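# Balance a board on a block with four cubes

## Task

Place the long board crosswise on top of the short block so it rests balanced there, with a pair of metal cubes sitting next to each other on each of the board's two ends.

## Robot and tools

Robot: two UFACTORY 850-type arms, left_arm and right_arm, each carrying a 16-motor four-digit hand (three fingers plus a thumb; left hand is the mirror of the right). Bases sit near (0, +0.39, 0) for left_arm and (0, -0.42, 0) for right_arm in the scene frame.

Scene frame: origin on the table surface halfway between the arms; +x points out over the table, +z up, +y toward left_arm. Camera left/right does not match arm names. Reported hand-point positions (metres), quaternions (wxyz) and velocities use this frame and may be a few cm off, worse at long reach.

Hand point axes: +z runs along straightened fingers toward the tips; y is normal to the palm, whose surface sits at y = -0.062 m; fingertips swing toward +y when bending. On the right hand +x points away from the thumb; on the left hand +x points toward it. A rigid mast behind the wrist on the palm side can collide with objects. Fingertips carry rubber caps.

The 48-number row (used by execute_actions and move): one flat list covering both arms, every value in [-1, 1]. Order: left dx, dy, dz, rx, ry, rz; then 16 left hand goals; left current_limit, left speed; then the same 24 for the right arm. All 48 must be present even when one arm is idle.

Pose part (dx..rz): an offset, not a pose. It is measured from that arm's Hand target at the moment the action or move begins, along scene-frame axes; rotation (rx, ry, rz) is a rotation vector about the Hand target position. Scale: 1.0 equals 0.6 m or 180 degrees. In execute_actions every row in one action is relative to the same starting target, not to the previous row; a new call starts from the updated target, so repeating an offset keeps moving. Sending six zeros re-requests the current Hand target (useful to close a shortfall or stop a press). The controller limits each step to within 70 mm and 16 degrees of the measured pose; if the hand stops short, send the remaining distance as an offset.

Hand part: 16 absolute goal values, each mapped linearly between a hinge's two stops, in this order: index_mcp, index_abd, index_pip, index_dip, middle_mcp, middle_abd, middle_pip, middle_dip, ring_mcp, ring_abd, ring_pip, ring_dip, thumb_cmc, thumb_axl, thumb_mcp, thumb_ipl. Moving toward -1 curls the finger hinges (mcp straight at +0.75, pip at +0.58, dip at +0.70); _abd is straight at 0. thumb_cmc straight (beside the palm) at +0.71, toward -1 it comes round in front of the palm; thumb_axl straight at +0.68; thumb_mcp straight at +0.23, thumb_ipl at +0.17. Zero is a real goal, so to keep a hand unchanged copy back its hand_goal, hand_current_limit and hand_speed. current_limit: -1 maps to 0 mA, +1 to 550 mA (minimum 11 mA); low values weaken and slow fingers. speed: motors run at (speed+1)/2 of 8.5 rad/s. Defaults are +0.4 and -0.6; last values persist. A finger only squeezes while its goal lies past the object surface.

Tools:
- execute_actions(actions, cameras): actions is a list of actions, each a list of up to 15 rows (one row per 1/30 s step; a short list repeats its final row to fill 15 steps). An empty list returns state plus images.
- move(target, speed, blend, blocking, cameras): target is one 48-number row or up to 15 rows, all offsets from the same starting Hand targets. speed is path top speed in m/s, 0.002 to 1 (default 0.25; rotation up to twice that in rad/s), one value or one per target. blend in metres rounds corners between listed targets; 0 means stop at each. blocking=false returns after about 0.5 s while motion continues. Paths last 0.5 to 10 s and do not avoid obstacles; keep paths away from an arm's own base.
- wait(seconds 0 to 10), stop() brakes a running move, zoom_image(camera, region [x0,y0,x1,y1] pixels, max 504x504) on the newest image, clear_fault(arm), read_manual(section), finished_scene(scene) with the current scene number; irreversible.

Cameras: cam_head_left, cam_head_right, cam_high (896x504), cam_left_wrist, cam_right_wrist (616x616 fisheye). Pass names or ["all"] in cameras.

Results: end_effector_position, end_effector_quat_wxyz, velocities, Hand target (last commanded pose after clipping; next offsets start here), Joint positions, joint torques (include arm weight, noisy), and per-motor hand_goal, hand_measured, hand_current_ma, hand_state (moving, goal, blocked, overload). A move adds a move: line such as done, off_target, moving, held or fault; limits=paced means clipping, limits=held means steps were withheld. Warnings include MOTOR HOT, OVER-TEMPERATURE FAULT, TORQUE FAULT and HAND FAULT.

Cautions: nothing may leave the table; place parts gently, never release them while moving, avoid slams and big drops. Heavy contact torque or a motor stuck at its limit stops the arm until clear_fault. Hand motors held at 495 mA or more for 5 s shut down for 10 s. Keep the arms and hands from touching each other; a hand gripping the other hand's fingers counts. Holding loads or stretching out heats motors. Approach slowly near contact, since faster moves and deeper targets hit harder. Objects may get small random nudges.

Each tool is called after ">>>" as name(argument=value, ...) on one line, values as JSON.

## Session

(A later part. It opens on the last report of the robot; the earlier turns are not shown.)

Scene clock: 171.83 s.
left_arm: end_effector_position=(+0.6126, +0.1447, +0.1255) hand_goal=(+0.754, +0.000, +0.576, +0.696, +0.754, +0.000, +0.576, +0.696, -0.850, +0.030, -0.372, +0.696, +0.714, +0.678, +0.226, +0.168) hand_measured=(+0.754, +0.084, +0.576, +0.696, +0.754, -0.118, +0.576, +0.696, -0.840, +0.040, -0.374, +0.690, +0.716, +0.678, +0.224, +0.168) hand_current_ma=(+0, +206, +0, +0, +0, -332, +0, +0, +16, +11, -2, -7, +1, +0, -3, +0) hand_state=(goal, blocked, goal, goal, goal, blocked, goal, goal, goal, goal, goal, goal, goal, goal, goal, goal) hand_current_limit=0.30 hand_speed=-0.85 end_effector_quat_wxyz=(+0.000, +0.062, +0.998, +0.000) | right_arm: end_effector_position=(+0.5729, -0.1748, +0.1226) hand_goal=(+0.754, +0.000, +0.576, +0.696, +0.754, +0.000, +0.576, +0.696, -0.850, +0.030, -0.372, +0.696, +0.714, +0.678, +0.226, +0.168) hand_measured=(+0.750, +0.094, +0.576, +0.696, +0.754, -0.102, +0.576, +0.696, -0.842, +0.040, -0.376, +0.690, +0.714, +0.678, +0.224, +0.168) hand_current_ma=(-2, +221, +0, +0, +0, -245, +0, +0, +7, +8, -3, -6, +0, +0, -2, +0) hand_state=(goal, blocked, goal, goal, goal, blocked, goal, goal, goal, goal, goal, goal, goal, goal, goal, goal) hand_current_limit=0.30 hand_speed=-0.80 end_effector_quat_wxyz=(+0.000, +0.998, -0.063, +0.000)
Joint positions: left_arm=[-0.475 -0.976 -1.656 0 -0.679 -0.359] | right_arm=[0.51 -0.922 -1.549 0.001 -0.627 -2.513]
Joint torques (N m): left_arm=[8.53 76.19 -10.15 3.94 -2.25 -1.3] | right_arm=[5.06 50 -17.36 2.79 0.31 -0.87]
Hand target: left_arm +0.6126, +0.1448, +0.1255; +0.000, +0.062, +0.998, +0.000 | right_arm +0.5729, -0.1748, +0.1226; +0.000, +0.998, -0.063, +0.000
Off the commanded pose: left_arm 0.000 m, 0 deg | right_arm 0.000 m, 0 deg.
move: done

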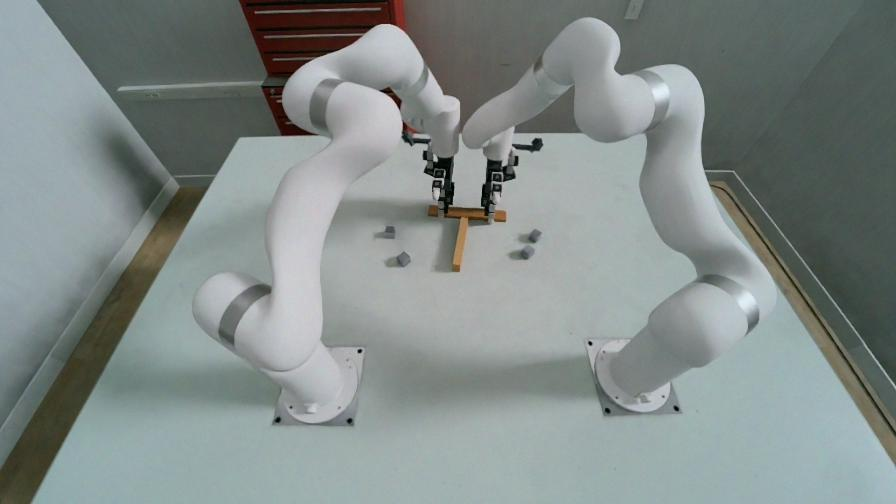

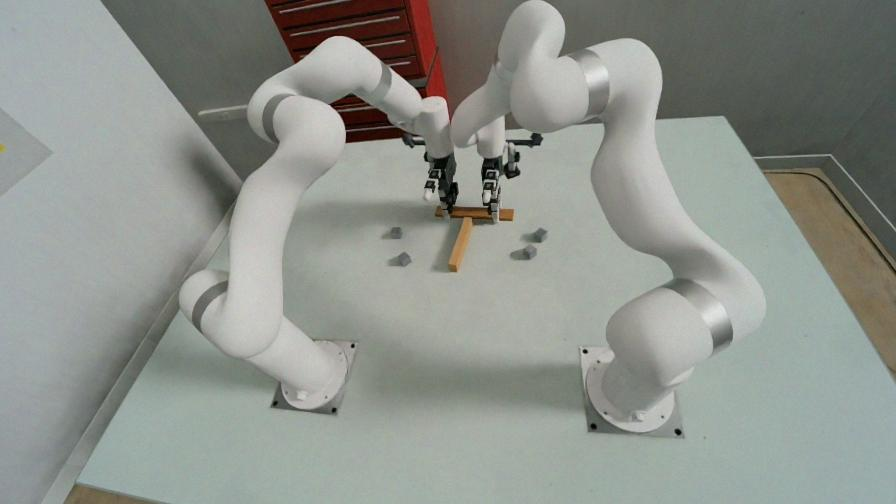

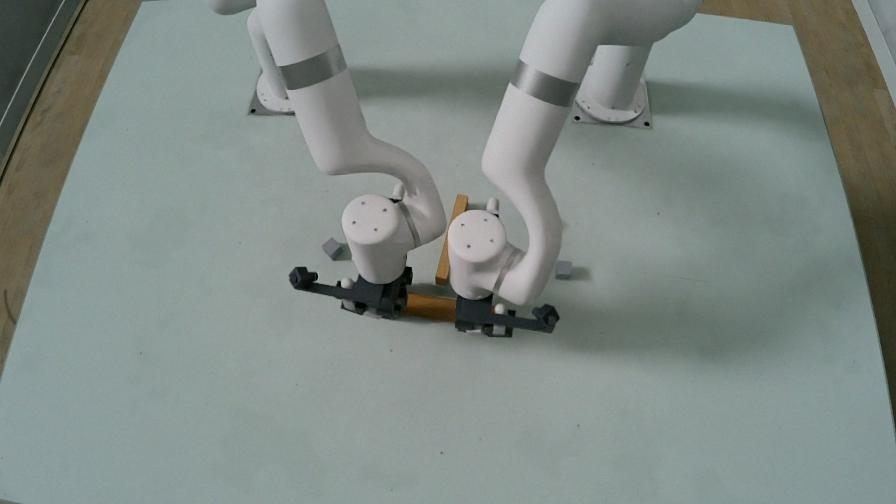

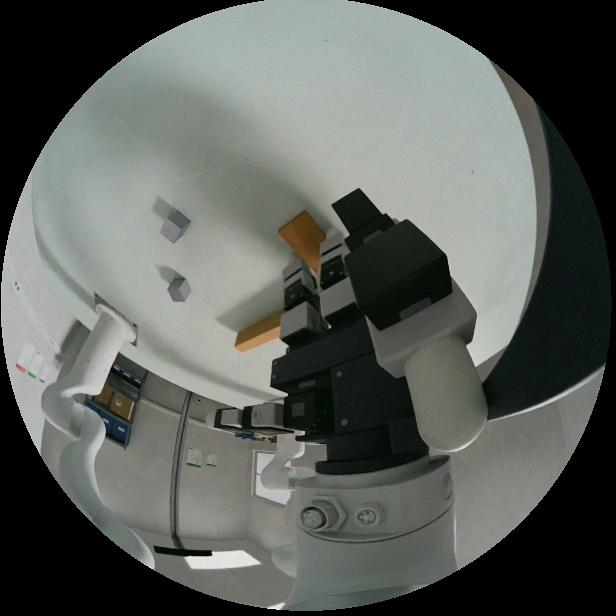

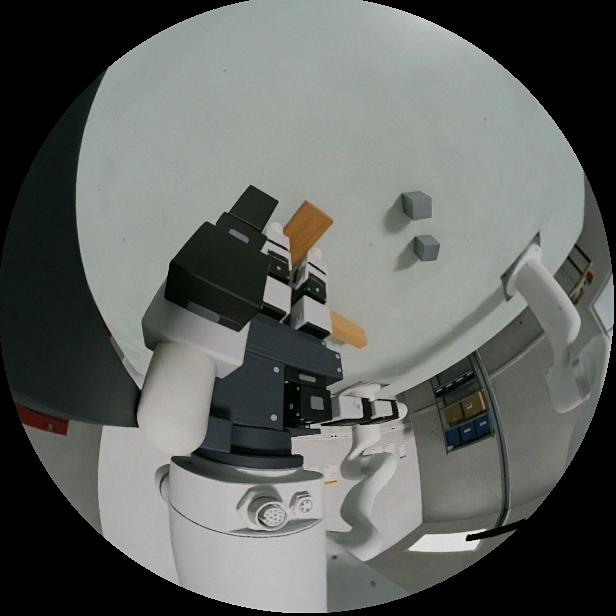

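>>> move(target=[[0,0,0.1,0,0,0, 0.754,0.0,0.576,0.696, 0.754,0.0,0.576,0.696, -0.85,0.03,-0.372,0.696, 0.714,0.678,0.226,0.168, 0.3,-0.85, 0,0,0.1,0,0,0, 0.754,0.0,0.576,0.696, 0.754,0.0,0.576,0.696, -0.85,0.03,-0.372,0.696, 0.714,0.678,0.226,0.168, 0.3,-0.85],[-0.2412,0.0493,0.1,0,0,-0.0111, 0.754,0.0,0.576,0.696, 0.754,0.0,0.576,0.696, -0.85,0.03,-0.372,0.696, 0.714,0.678,0.226,0.168, 0.3,-0.85, -0.2598,0.0520,0.1,0,0,-0.0111, 0.754,0.0,0.576,0.696, 0.754,0.0,0.576,0.696, -0.85,0.03,-0.372,0.696, 0.714,0.678,0.226,0.168, 0.3,-0.85]], speed=[0.05,0.07], cameras=["all"])

>>> zoom_image(camera="cam_high", region=[350, 180, 520, 350])

>>> zoom_image(camera="cam_head_left", region=[390, 170, 530, 310])

>>> zoom_image(camera="cam_head_right", region=[390, 170, 530, 310])

>>> zoom_image(camera="cam_left_wrist", region=[230, 140, 410, 320])

>>> zoom_image(camera="cam_right_wrist", region=[200, 140, 380, 320])

Scene clock: 203.00 s.
left_arm: end_effector_position=(+0.4679, +0.1743, +0.1855) hand_goal=(+0.754, +0.000, +0.576, +0.696, +0.754, +0.000, +0.576, +0.696, -0.850, +0.030, -0.372, +0.696, +0.714, +0.678, +0.226, +0.168) hand_measured=(+0.754, +0.084, +0.576, +0.696, +0.752, -0.116, +0.576, +0.696, -0.840, +0.040, -0.374, +0.690, +0.716, +0.678, +0.224, +0.168) hand_current_ma=(+0, +202, +0, +0, -1, -324, +0, +0, +16, +11, -2, -7, +1, +0, -3, +0) hand_state=(goal, blocked, goal, goal, goal, blocked, goal, goal, goal, goal, goal, goal, goal, goal, goal, goal) hand_current_limit=0.30 hand_speed=-0.85 end_effector_quat_wxyz=(+0.000, +0.079, +0.997, +0.000) | right_arm: end_effector_position=(+0.4171, -0.1436, +0.1826) hand_goal=(+0.754, +0.000, +0.576, +0.696, +0.754, +0.000, +0.576, +0.696, -0.850, +0.030, -0.372, +0.696, +0.714, +0.678, +0.226, +0.168) hand_measured=(+0.752, +0.094, +0.576, +0.696, +0.754, -0.102, +0.576, +0.696, -0.842, +0.040, -0.376, +0.690, +0.714, +0.678, +0.224, +0.168) hand_current_ma=(-2, +221, +0, +0, +0, -245, +0, +0, +7, +8, -3, -6, +0, +0, -2, +0) hand_state=(goal, blocked, goal, goal, goal, blocked, goal, goal, goal, goal, goal, goal, goal, goal, goal, goal) hand_current_limit=0.30 hand_speed=-0.85 end_effector_quat_wxyz=(+0.000, +0.997, -0.080, +0.000)
Joint positions: left_arm=[-0.55 -0.581 -1.131 0.001 -0.55 -0.401] | right_arm=[0.686 -0.599 -1.153 0.001 -0.553 -2.302]
Joint torques (N m): left_arm=[-14.22 66.79 -8.94 4.44 2.12 -1.69] | right_arm=[9.73 67.04 -10.33 -3 2.22 1.23]
Hand target: left_arm +0.4679, +0.1743, +0.1855; +0.000, +0.080, +0.997, +0.000 | right_arm +0.4171, -0.1436, +0.1826; +0.000, +0.997, -0.080, +0.000
Off the commanded pose: left_arm 0.000 m, 0 deg | right_arm 0.000 m, 0 deg.
move: done

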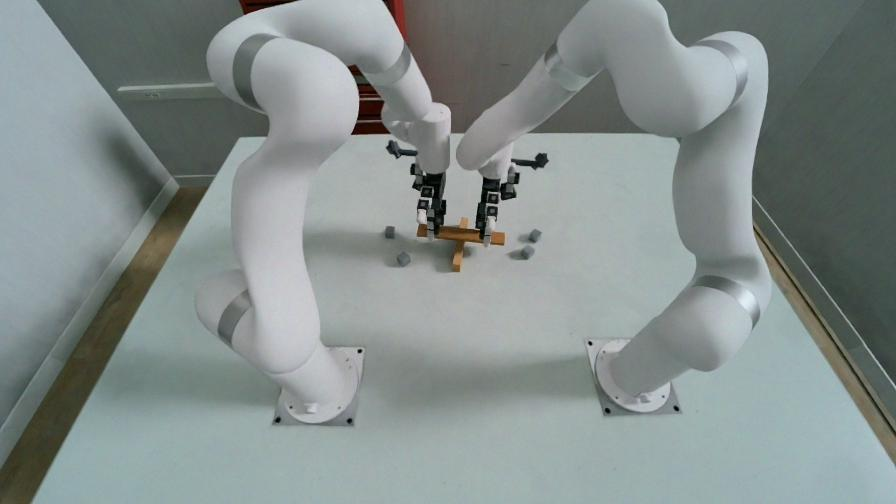

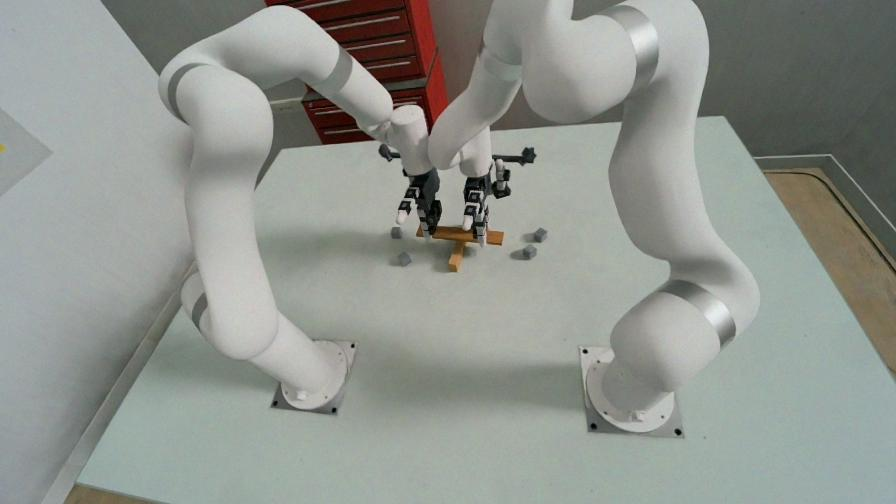

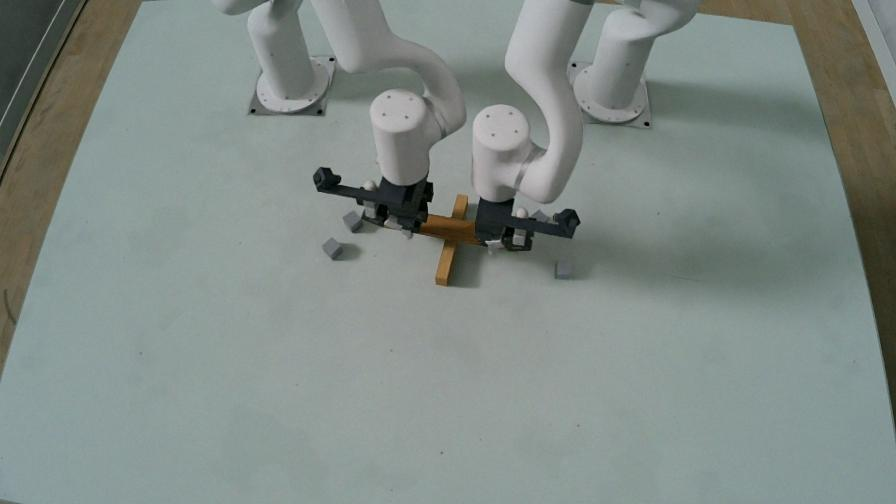

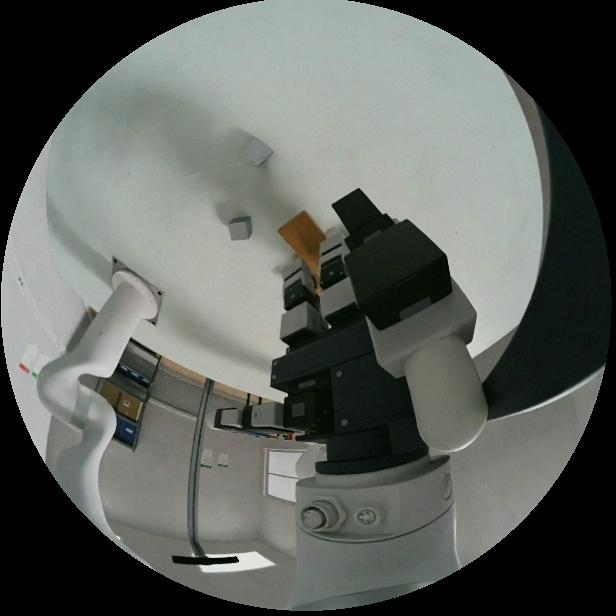

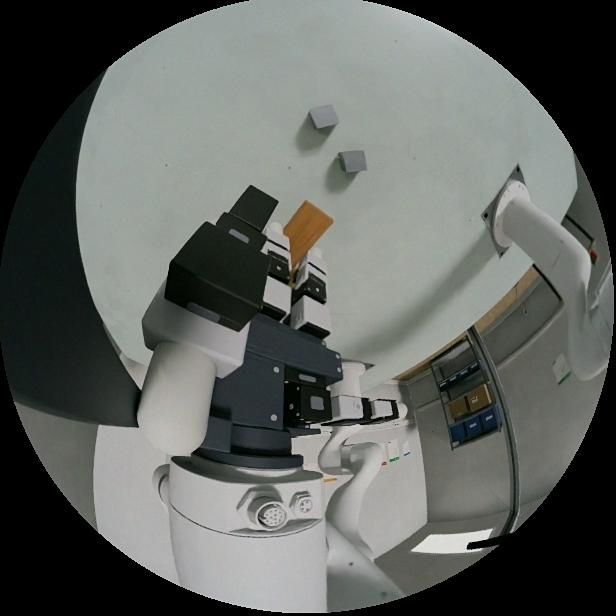

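Scaled by 2.965.

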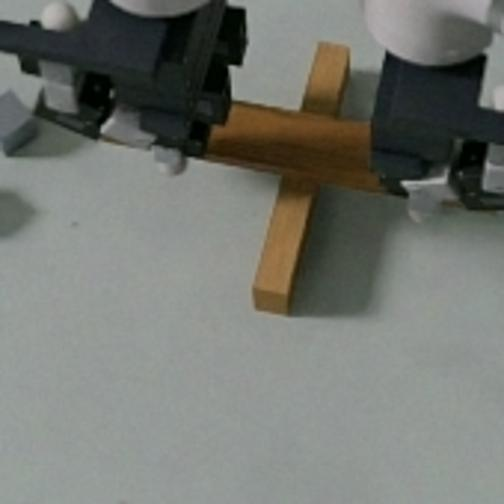

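Scaled by 3.600.

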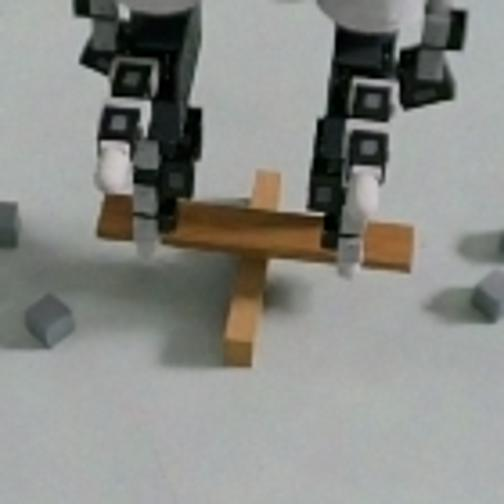

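Scaled by 3.600.

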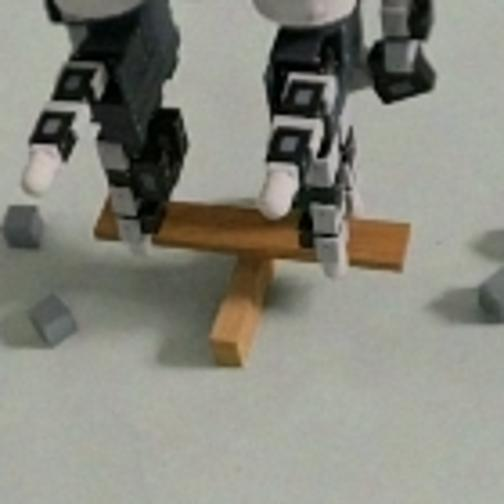

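Scaled by 2.800 from the camera's 616x616 image, which has a finer 880x880 frame.

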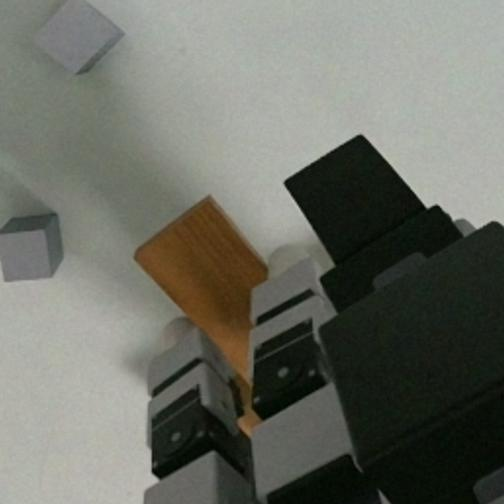

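Scaled by 2.800 from the camera's 616x616 image, which has a finer 880x880 frame.

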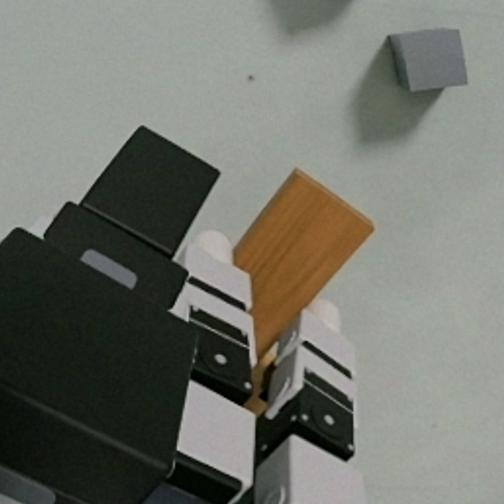

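>>> move(target=[[0,0,-0.030,0,0,0, 0.754,0.0,0.576,0.696, 0.754,0.0,0.576,0.696, -0.85,0.03,-0.372,0.696, 0.714,0.678,0.226,0.168, 0.3,-0.85, 0,0,-0.030,0,0,0, 0.754,0.0,0.576,0.696, 0.754,0.0,0.576,0.696, -0.85,0.03,-0.372,0.696, 0.714,0.678,0.226,0.168, 0.3,-0.85],[0,0,-0.0348,0,0,0, 0.754,0.0,0.576,0.696, 0.754,0.0,0.576,0.696, -0.85,0.03,-0.372,0.696, 0.714,0.678,0.226,0.168, 0.3,-0.85, 0,0,-0.0348,0,0,0, 0.754,0.0,0.576,0.696, 0.754,0.0,0.576,0.696, -0.85,0.03,-0.372,0.696, 0.714,0.678,0.226,0.168, 0.3,-0.85]], speed=[0.04,0.01], cameras=["all"])

>>> zoom_image(camera="cam_high", region=[350, 180, 520, 350])

>>> zoom_image(camera="cam_head_left", region=[400, 200, 520, 290])

>>> zoom_image(camera="cam_left_wrist", region=[230, 140, 410, 320])

>>> zoom_image(camera="cam_right_wrist", region=[200, 140, 380, 320])

Scene clock: 218.30 s.
left_arm: end_effector_position=(+0.4679, +0.1743, +0.1647) hand_goal=(+0.754, +0.000, +0.576, +0.696, +0.754, +0.000, +0.576, +0.696, -0.850, +0.030, -0.372, +0.696, +0.714, +0.678, +0.226, +0.168) hand_measured=(+0.754, +0.084, +0.576, +0.696, +0.752, -0.116, +0.576, +0.696, -0.840, +0.040, -0.374, +0.690, +0.716, +0.678, +0.224, +0.168) hand_current_ma=(-1, +202, +0, +0, -2, -324, +0, +0, +16, +11, -2, -7, +1, +0, -3, +0) hand_state=(goal, blocked, goal, goal, goal, blocked, goal, goal, goal, goal, goal, goal, goal, goal, goal, goal) hand_current_limit=0.30 hand_speed=-0.85 end_effector_quat_wxyz=(+0.000, +0.080, +0.997, +0.000) | right_arm: end_effector_position=(+0.4171, -0.1435, +0.1618) hand_goal=(+0.754, +0.000, +0.576, +0.696, +0.754, +0.000, +0.576, +0.696, -0.850, +0.030, -0.372, +0.696, +0.714, +0.678, +0.226, +0.168) hand_measured=(+0.750, +0.094, +0.576, +0.696, +0.754, -0.102, +0.576, +0.696, -0.844, +0.040, -0.376, +0.690, +0.714, +0.678, +0.224, +0.168) hand_current_ma=(-2, +221, +0, +0, +0, -245, +0, +0, +7, +8, -3, -6, +0, +0, -2, +0) hand_state=(goal, blocked, goal, goal, goal, blocked, goal, goal, goal, goal, goal, goal, goal, goal, goal, goal) hand_current_limit=0.30 hand_speed=-0.85 end_effector_quat_wxyz=(+0.000, +0.997, -0.080, +0.000)
Joint positions: left_arm=[-0.55 -0.615 -1.128 0.001 -0.512 -0.401] | right_arm=[0.686 -0.633 -1.149 0.001 -0.516 -2.302]
Joint torques (N m): left_arm=[-14.14 34.47 -7.87 4.56 2.15 -1.66] | right_arm=[9.33 34.3 -9.59 2.23 2.32 -0.83]
Hand target: left_arm +0.4679, +0.1743, +0.1646; +0.000, +0.080, +0.997, +0.000 | right_arm +0.4171, -0.1436, +0.1617; +0.000, +0.997, -0.080, +0.000
Off the commanded pose: left_arm 0.000 m, 0 deg | right_arm 0.000 m, 0 deg.
move: done

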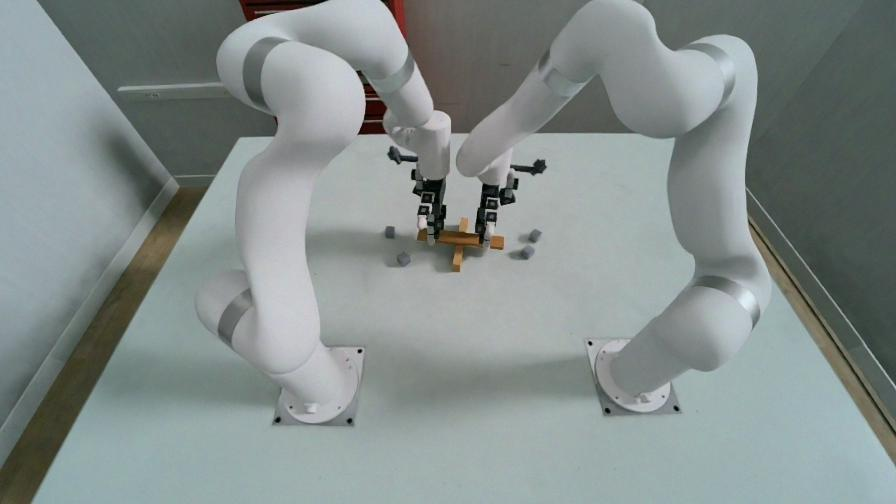

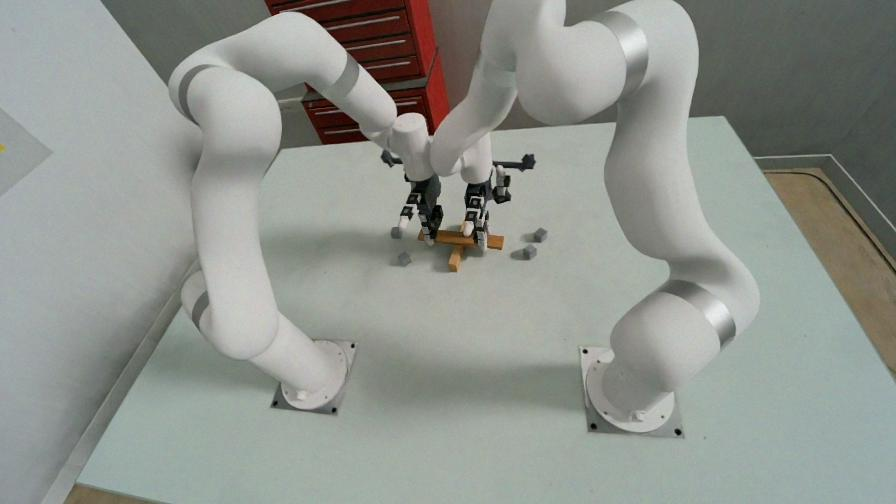

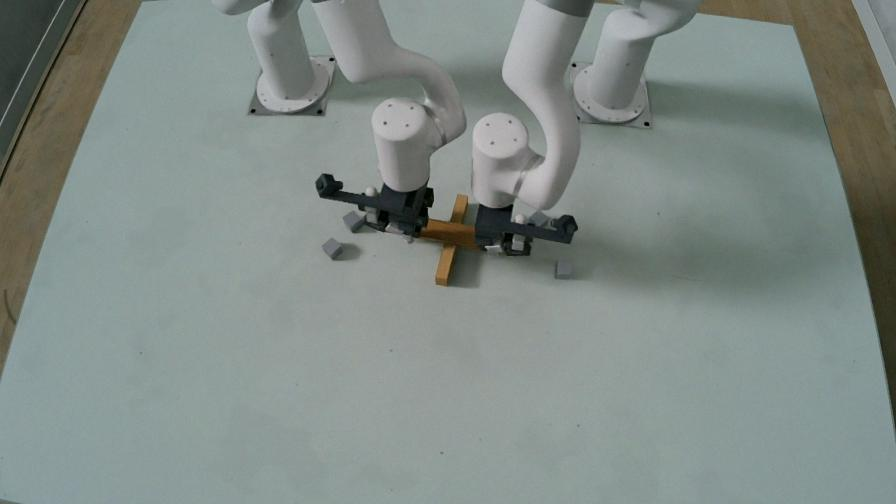

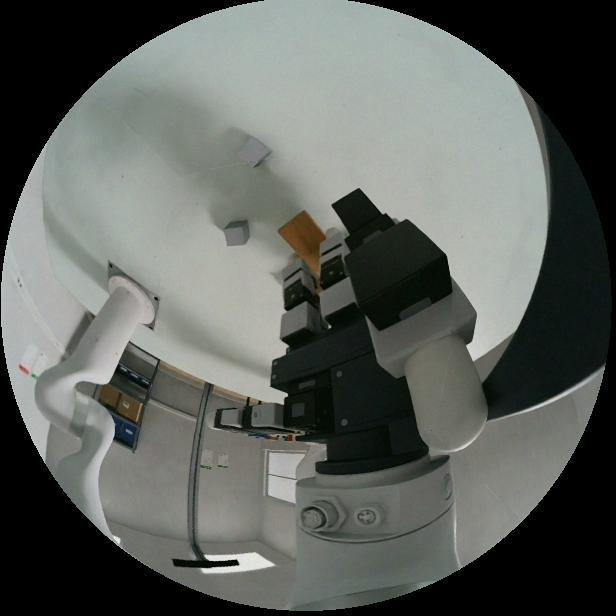

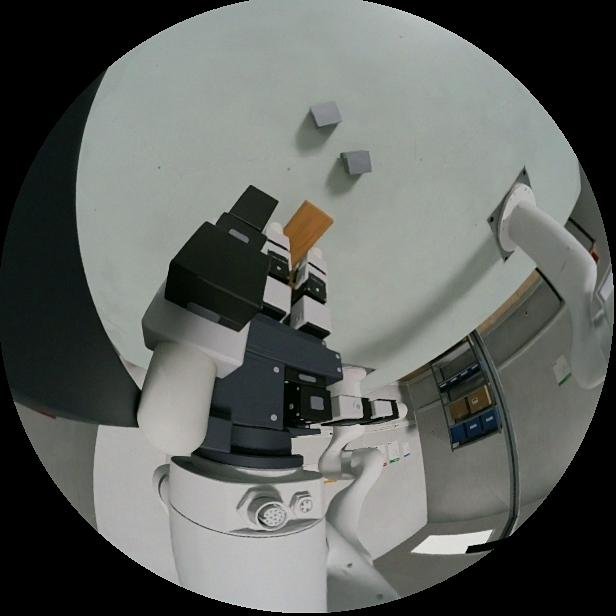

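Scaled by 2.965.

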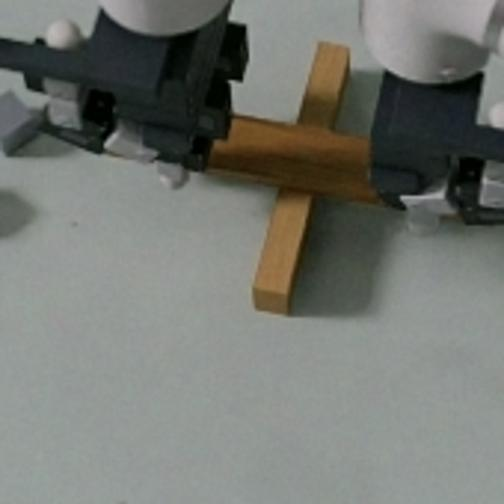

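Scaled by 4.200.

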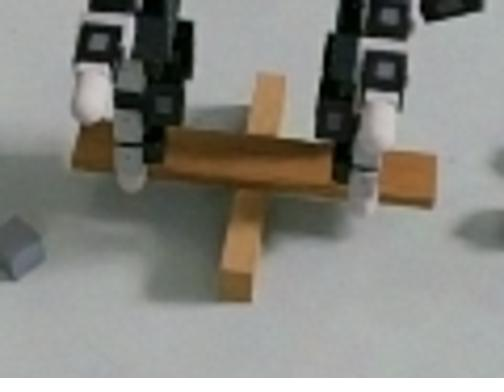

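Scaled by 2.800 from the camera's 616x616 image, which has a finer 880x880 frame.

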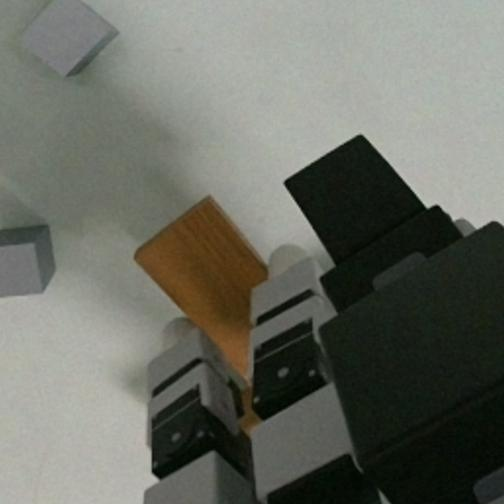

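Scaled by 2.800 from the camera's 616x616 image, which has a finer 880x880 frame.

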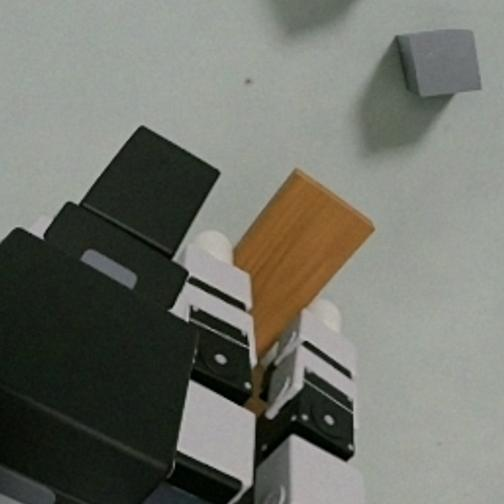

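>>> move(target=[[0,0,0,0,0,0, 0.754,0.25,0.576,0.696, 0.754,-0.25,0.576,0.696, -0.85,0.03,-0.372,0.696, 0.714,0.678,0.226,0.168, 0.3,-0.9, 0,0,0,0,0,0, 0.754,0.25,0.576,0.696, 0.754,-0.25,0.576,0.696, -0.85,0.03,-0.372,0.696, 0.714,0.678,0.226,0.168, 0.3,-0.9],[0,0,0.08,0,0,0, 0.754,0.25,0.576,0.696, 0.754,-0.25,0.576,0.696, -0.85,0.03,-0.372,0.696, 0.714,0.678,0.226,0.168, 0.3,-0.9, 0,0,0.08,0,0,0, 0.754,0.25,0.576,0.696, 0.754,-0.25,0.576,0.696, -0.85,0.03,-0.372,0.696, 0.714,0.678,0.226,0.168, 0.3,-0.9],[0,0.1,0.1,0,0,0, 0.754,0.25,0.576,0.696, 0.754,-0.25,0.576,0.696, -0.85,0.03,-0.372,0.696, 0.714,0.678,0.226,0.168, 0.4,-0.85, -0.05,-0.25,0.2,0,0,0, 0.754,0.25,0.576,0.696, 0.754,-0.25,0.576,0.696, -0.85,0.03,-0.372,0.696, 0.714,0.678,0.226,0.168, 0.4,-0.85]], speed=[0.03,0.05,0.15], cameras=["all"])

>>> zoom_image(camera="cam_high", region=[350, 160, 510, 320])

>>> zoom_image(camera="cam_high", region=[315, 200, 375, 260])

>>> zoom_image(camera="cam_high", region=[540, 240, 590, 290])

>>> zoom_image(camera="cam_high", region=[515, 195, 565, 245])

Scene clock: 244.47 s.
left_arm: end_effector_position=(+0.4679, +0.2343, +0.2246) hand_goal=(+0.754, +0.250, +0.576, +0.696, +0.754, -0.250, +0.576, +0.696, -0.850, +0.030, -0.372, +0.696, +0.714, +0.678, +0.226, +0.168) hand_measured=(+0.754, +0.244, +0.576, +0.696, +0.752, -0.244, +0.576, +0.696, -0.840, +0.040, -0.374, +0.690, +0.716, +0.678, +0.224, +0.168) hand_current_ma=(+0, -5, +0, +0, -2, +6, +0, +0, +16, +11, -2, -7, +1, +0, -3, +0) hand_state=(goal, goal, goal, goal, goal, goal, goal, goal, goal, goal, goal, goal, goal, goal, goal, goal) hand_current_limit=0.40 hand_speed=-0.85 end_effector_quat_wxyz=(+0.000, +0.080, +0.997, +0.000) | right_arm: end_effector_position=(+0.3871, -0.2936, +0.2817) hand_goal=(+0.754, +0.250, +0.576, +0.696, +0.754, -0.250, +0.576, +0.696, -0.850, +0.030, -0.372, +0.696, +0.714, +0.678, +0.226, +0.168) hand_measured=(+0.750, +0.246, +0.576, +0.696, +0.754, -0.244, +0.576, +0.696, -0.844, +0.040, -0.376, +0.690, +0.714, +0.678, +0.224, +0.168) hand_current_ma=(-2, -3, +0, +0, +0, +4, +0, +0, +7, +8, -3, -6, +0, +0, -2, +0) hand_state=(goal, goal, goal, goal, goal, goal, goal, goal, goal, goal, goal, goal, goal, goal, goal, goal) hand_current_limit=0.40 hand_speed=-0.85 end_effector_quat_wxyz=(+0.000, +0.997, -0.080, +0.000)
Joint positions: left_arm=[-0.455 -0.458 -1.052 0 -0.593 -0.305] | right_arm=[0.474 -0.216 -0.88 0.001 -0.663 -2.514]
Joint torques (N m): left_arm=[13.09 61.92 -9.48 -2.37 1.92 1.72] | right_arm=[-7.35 50.94 -11.61 3.14 -2.32 -1.03]
Hand target: left_arm +0.4679, +0.2343, +0.2246; +0.000, +0.080, +0.997, +0.000 | right_arm +0.3871, -0.2936, +0.2817; +0.000, +0.997, -0.080, +0.000
Off the commanded pose: left_arm 0.000 m, 0 deg | right_arm 0.000 m, 0 deg.
move: done

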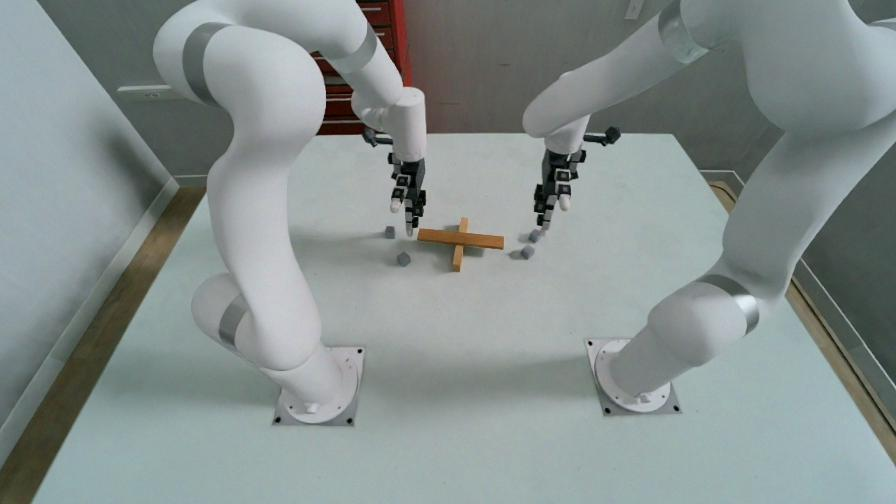

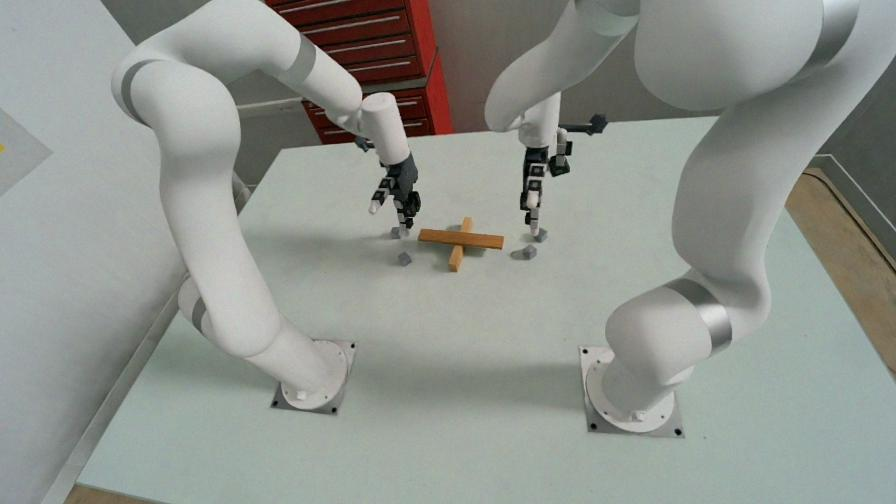

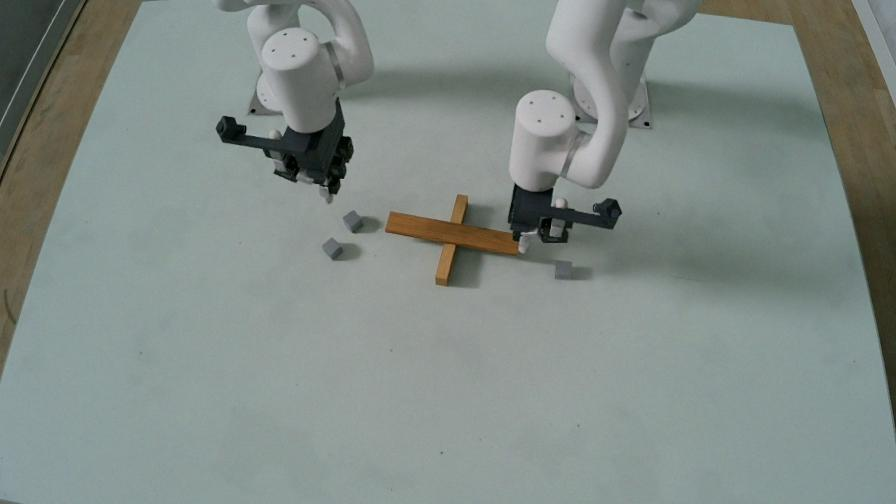

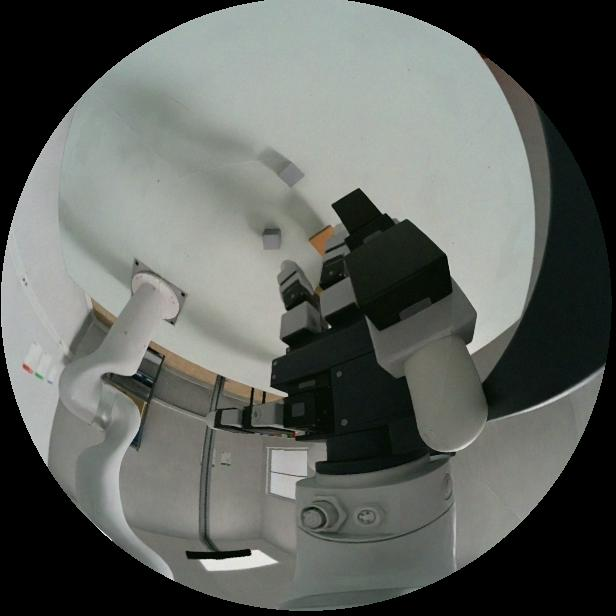

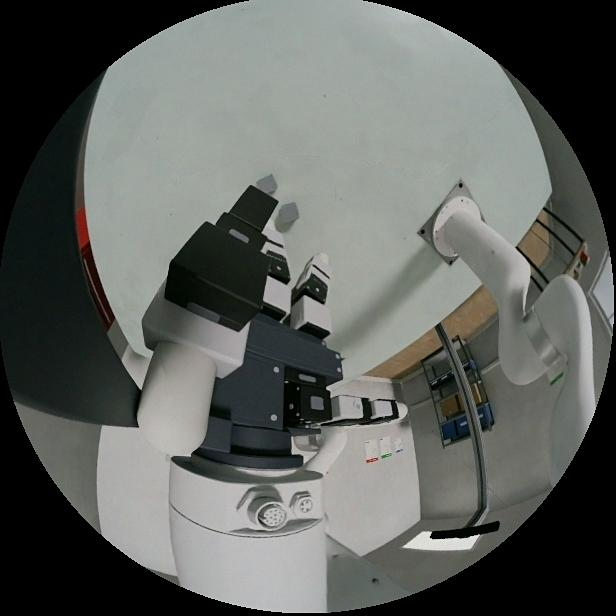

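Scaled by 3.150.

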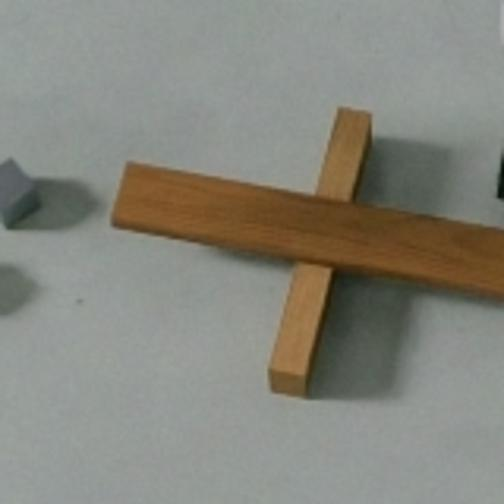

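Scaled by 8.400.

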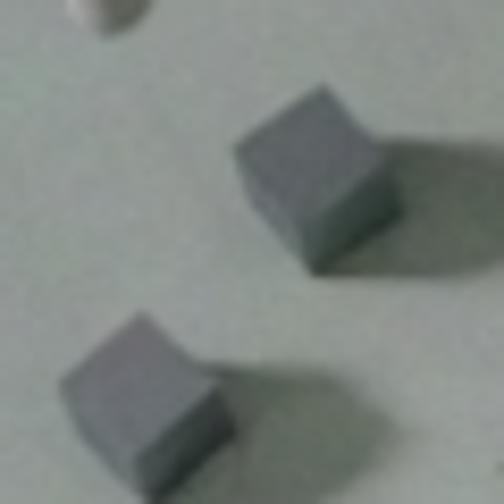

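Scaled by 10.080.

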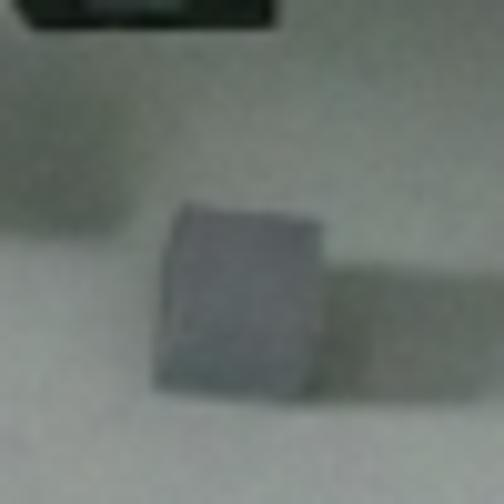

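Scaled by 10.080.

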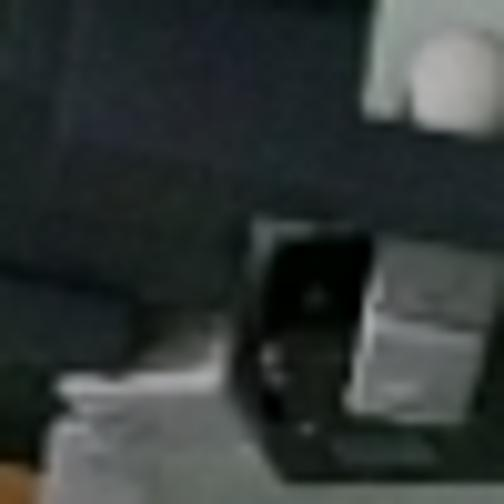

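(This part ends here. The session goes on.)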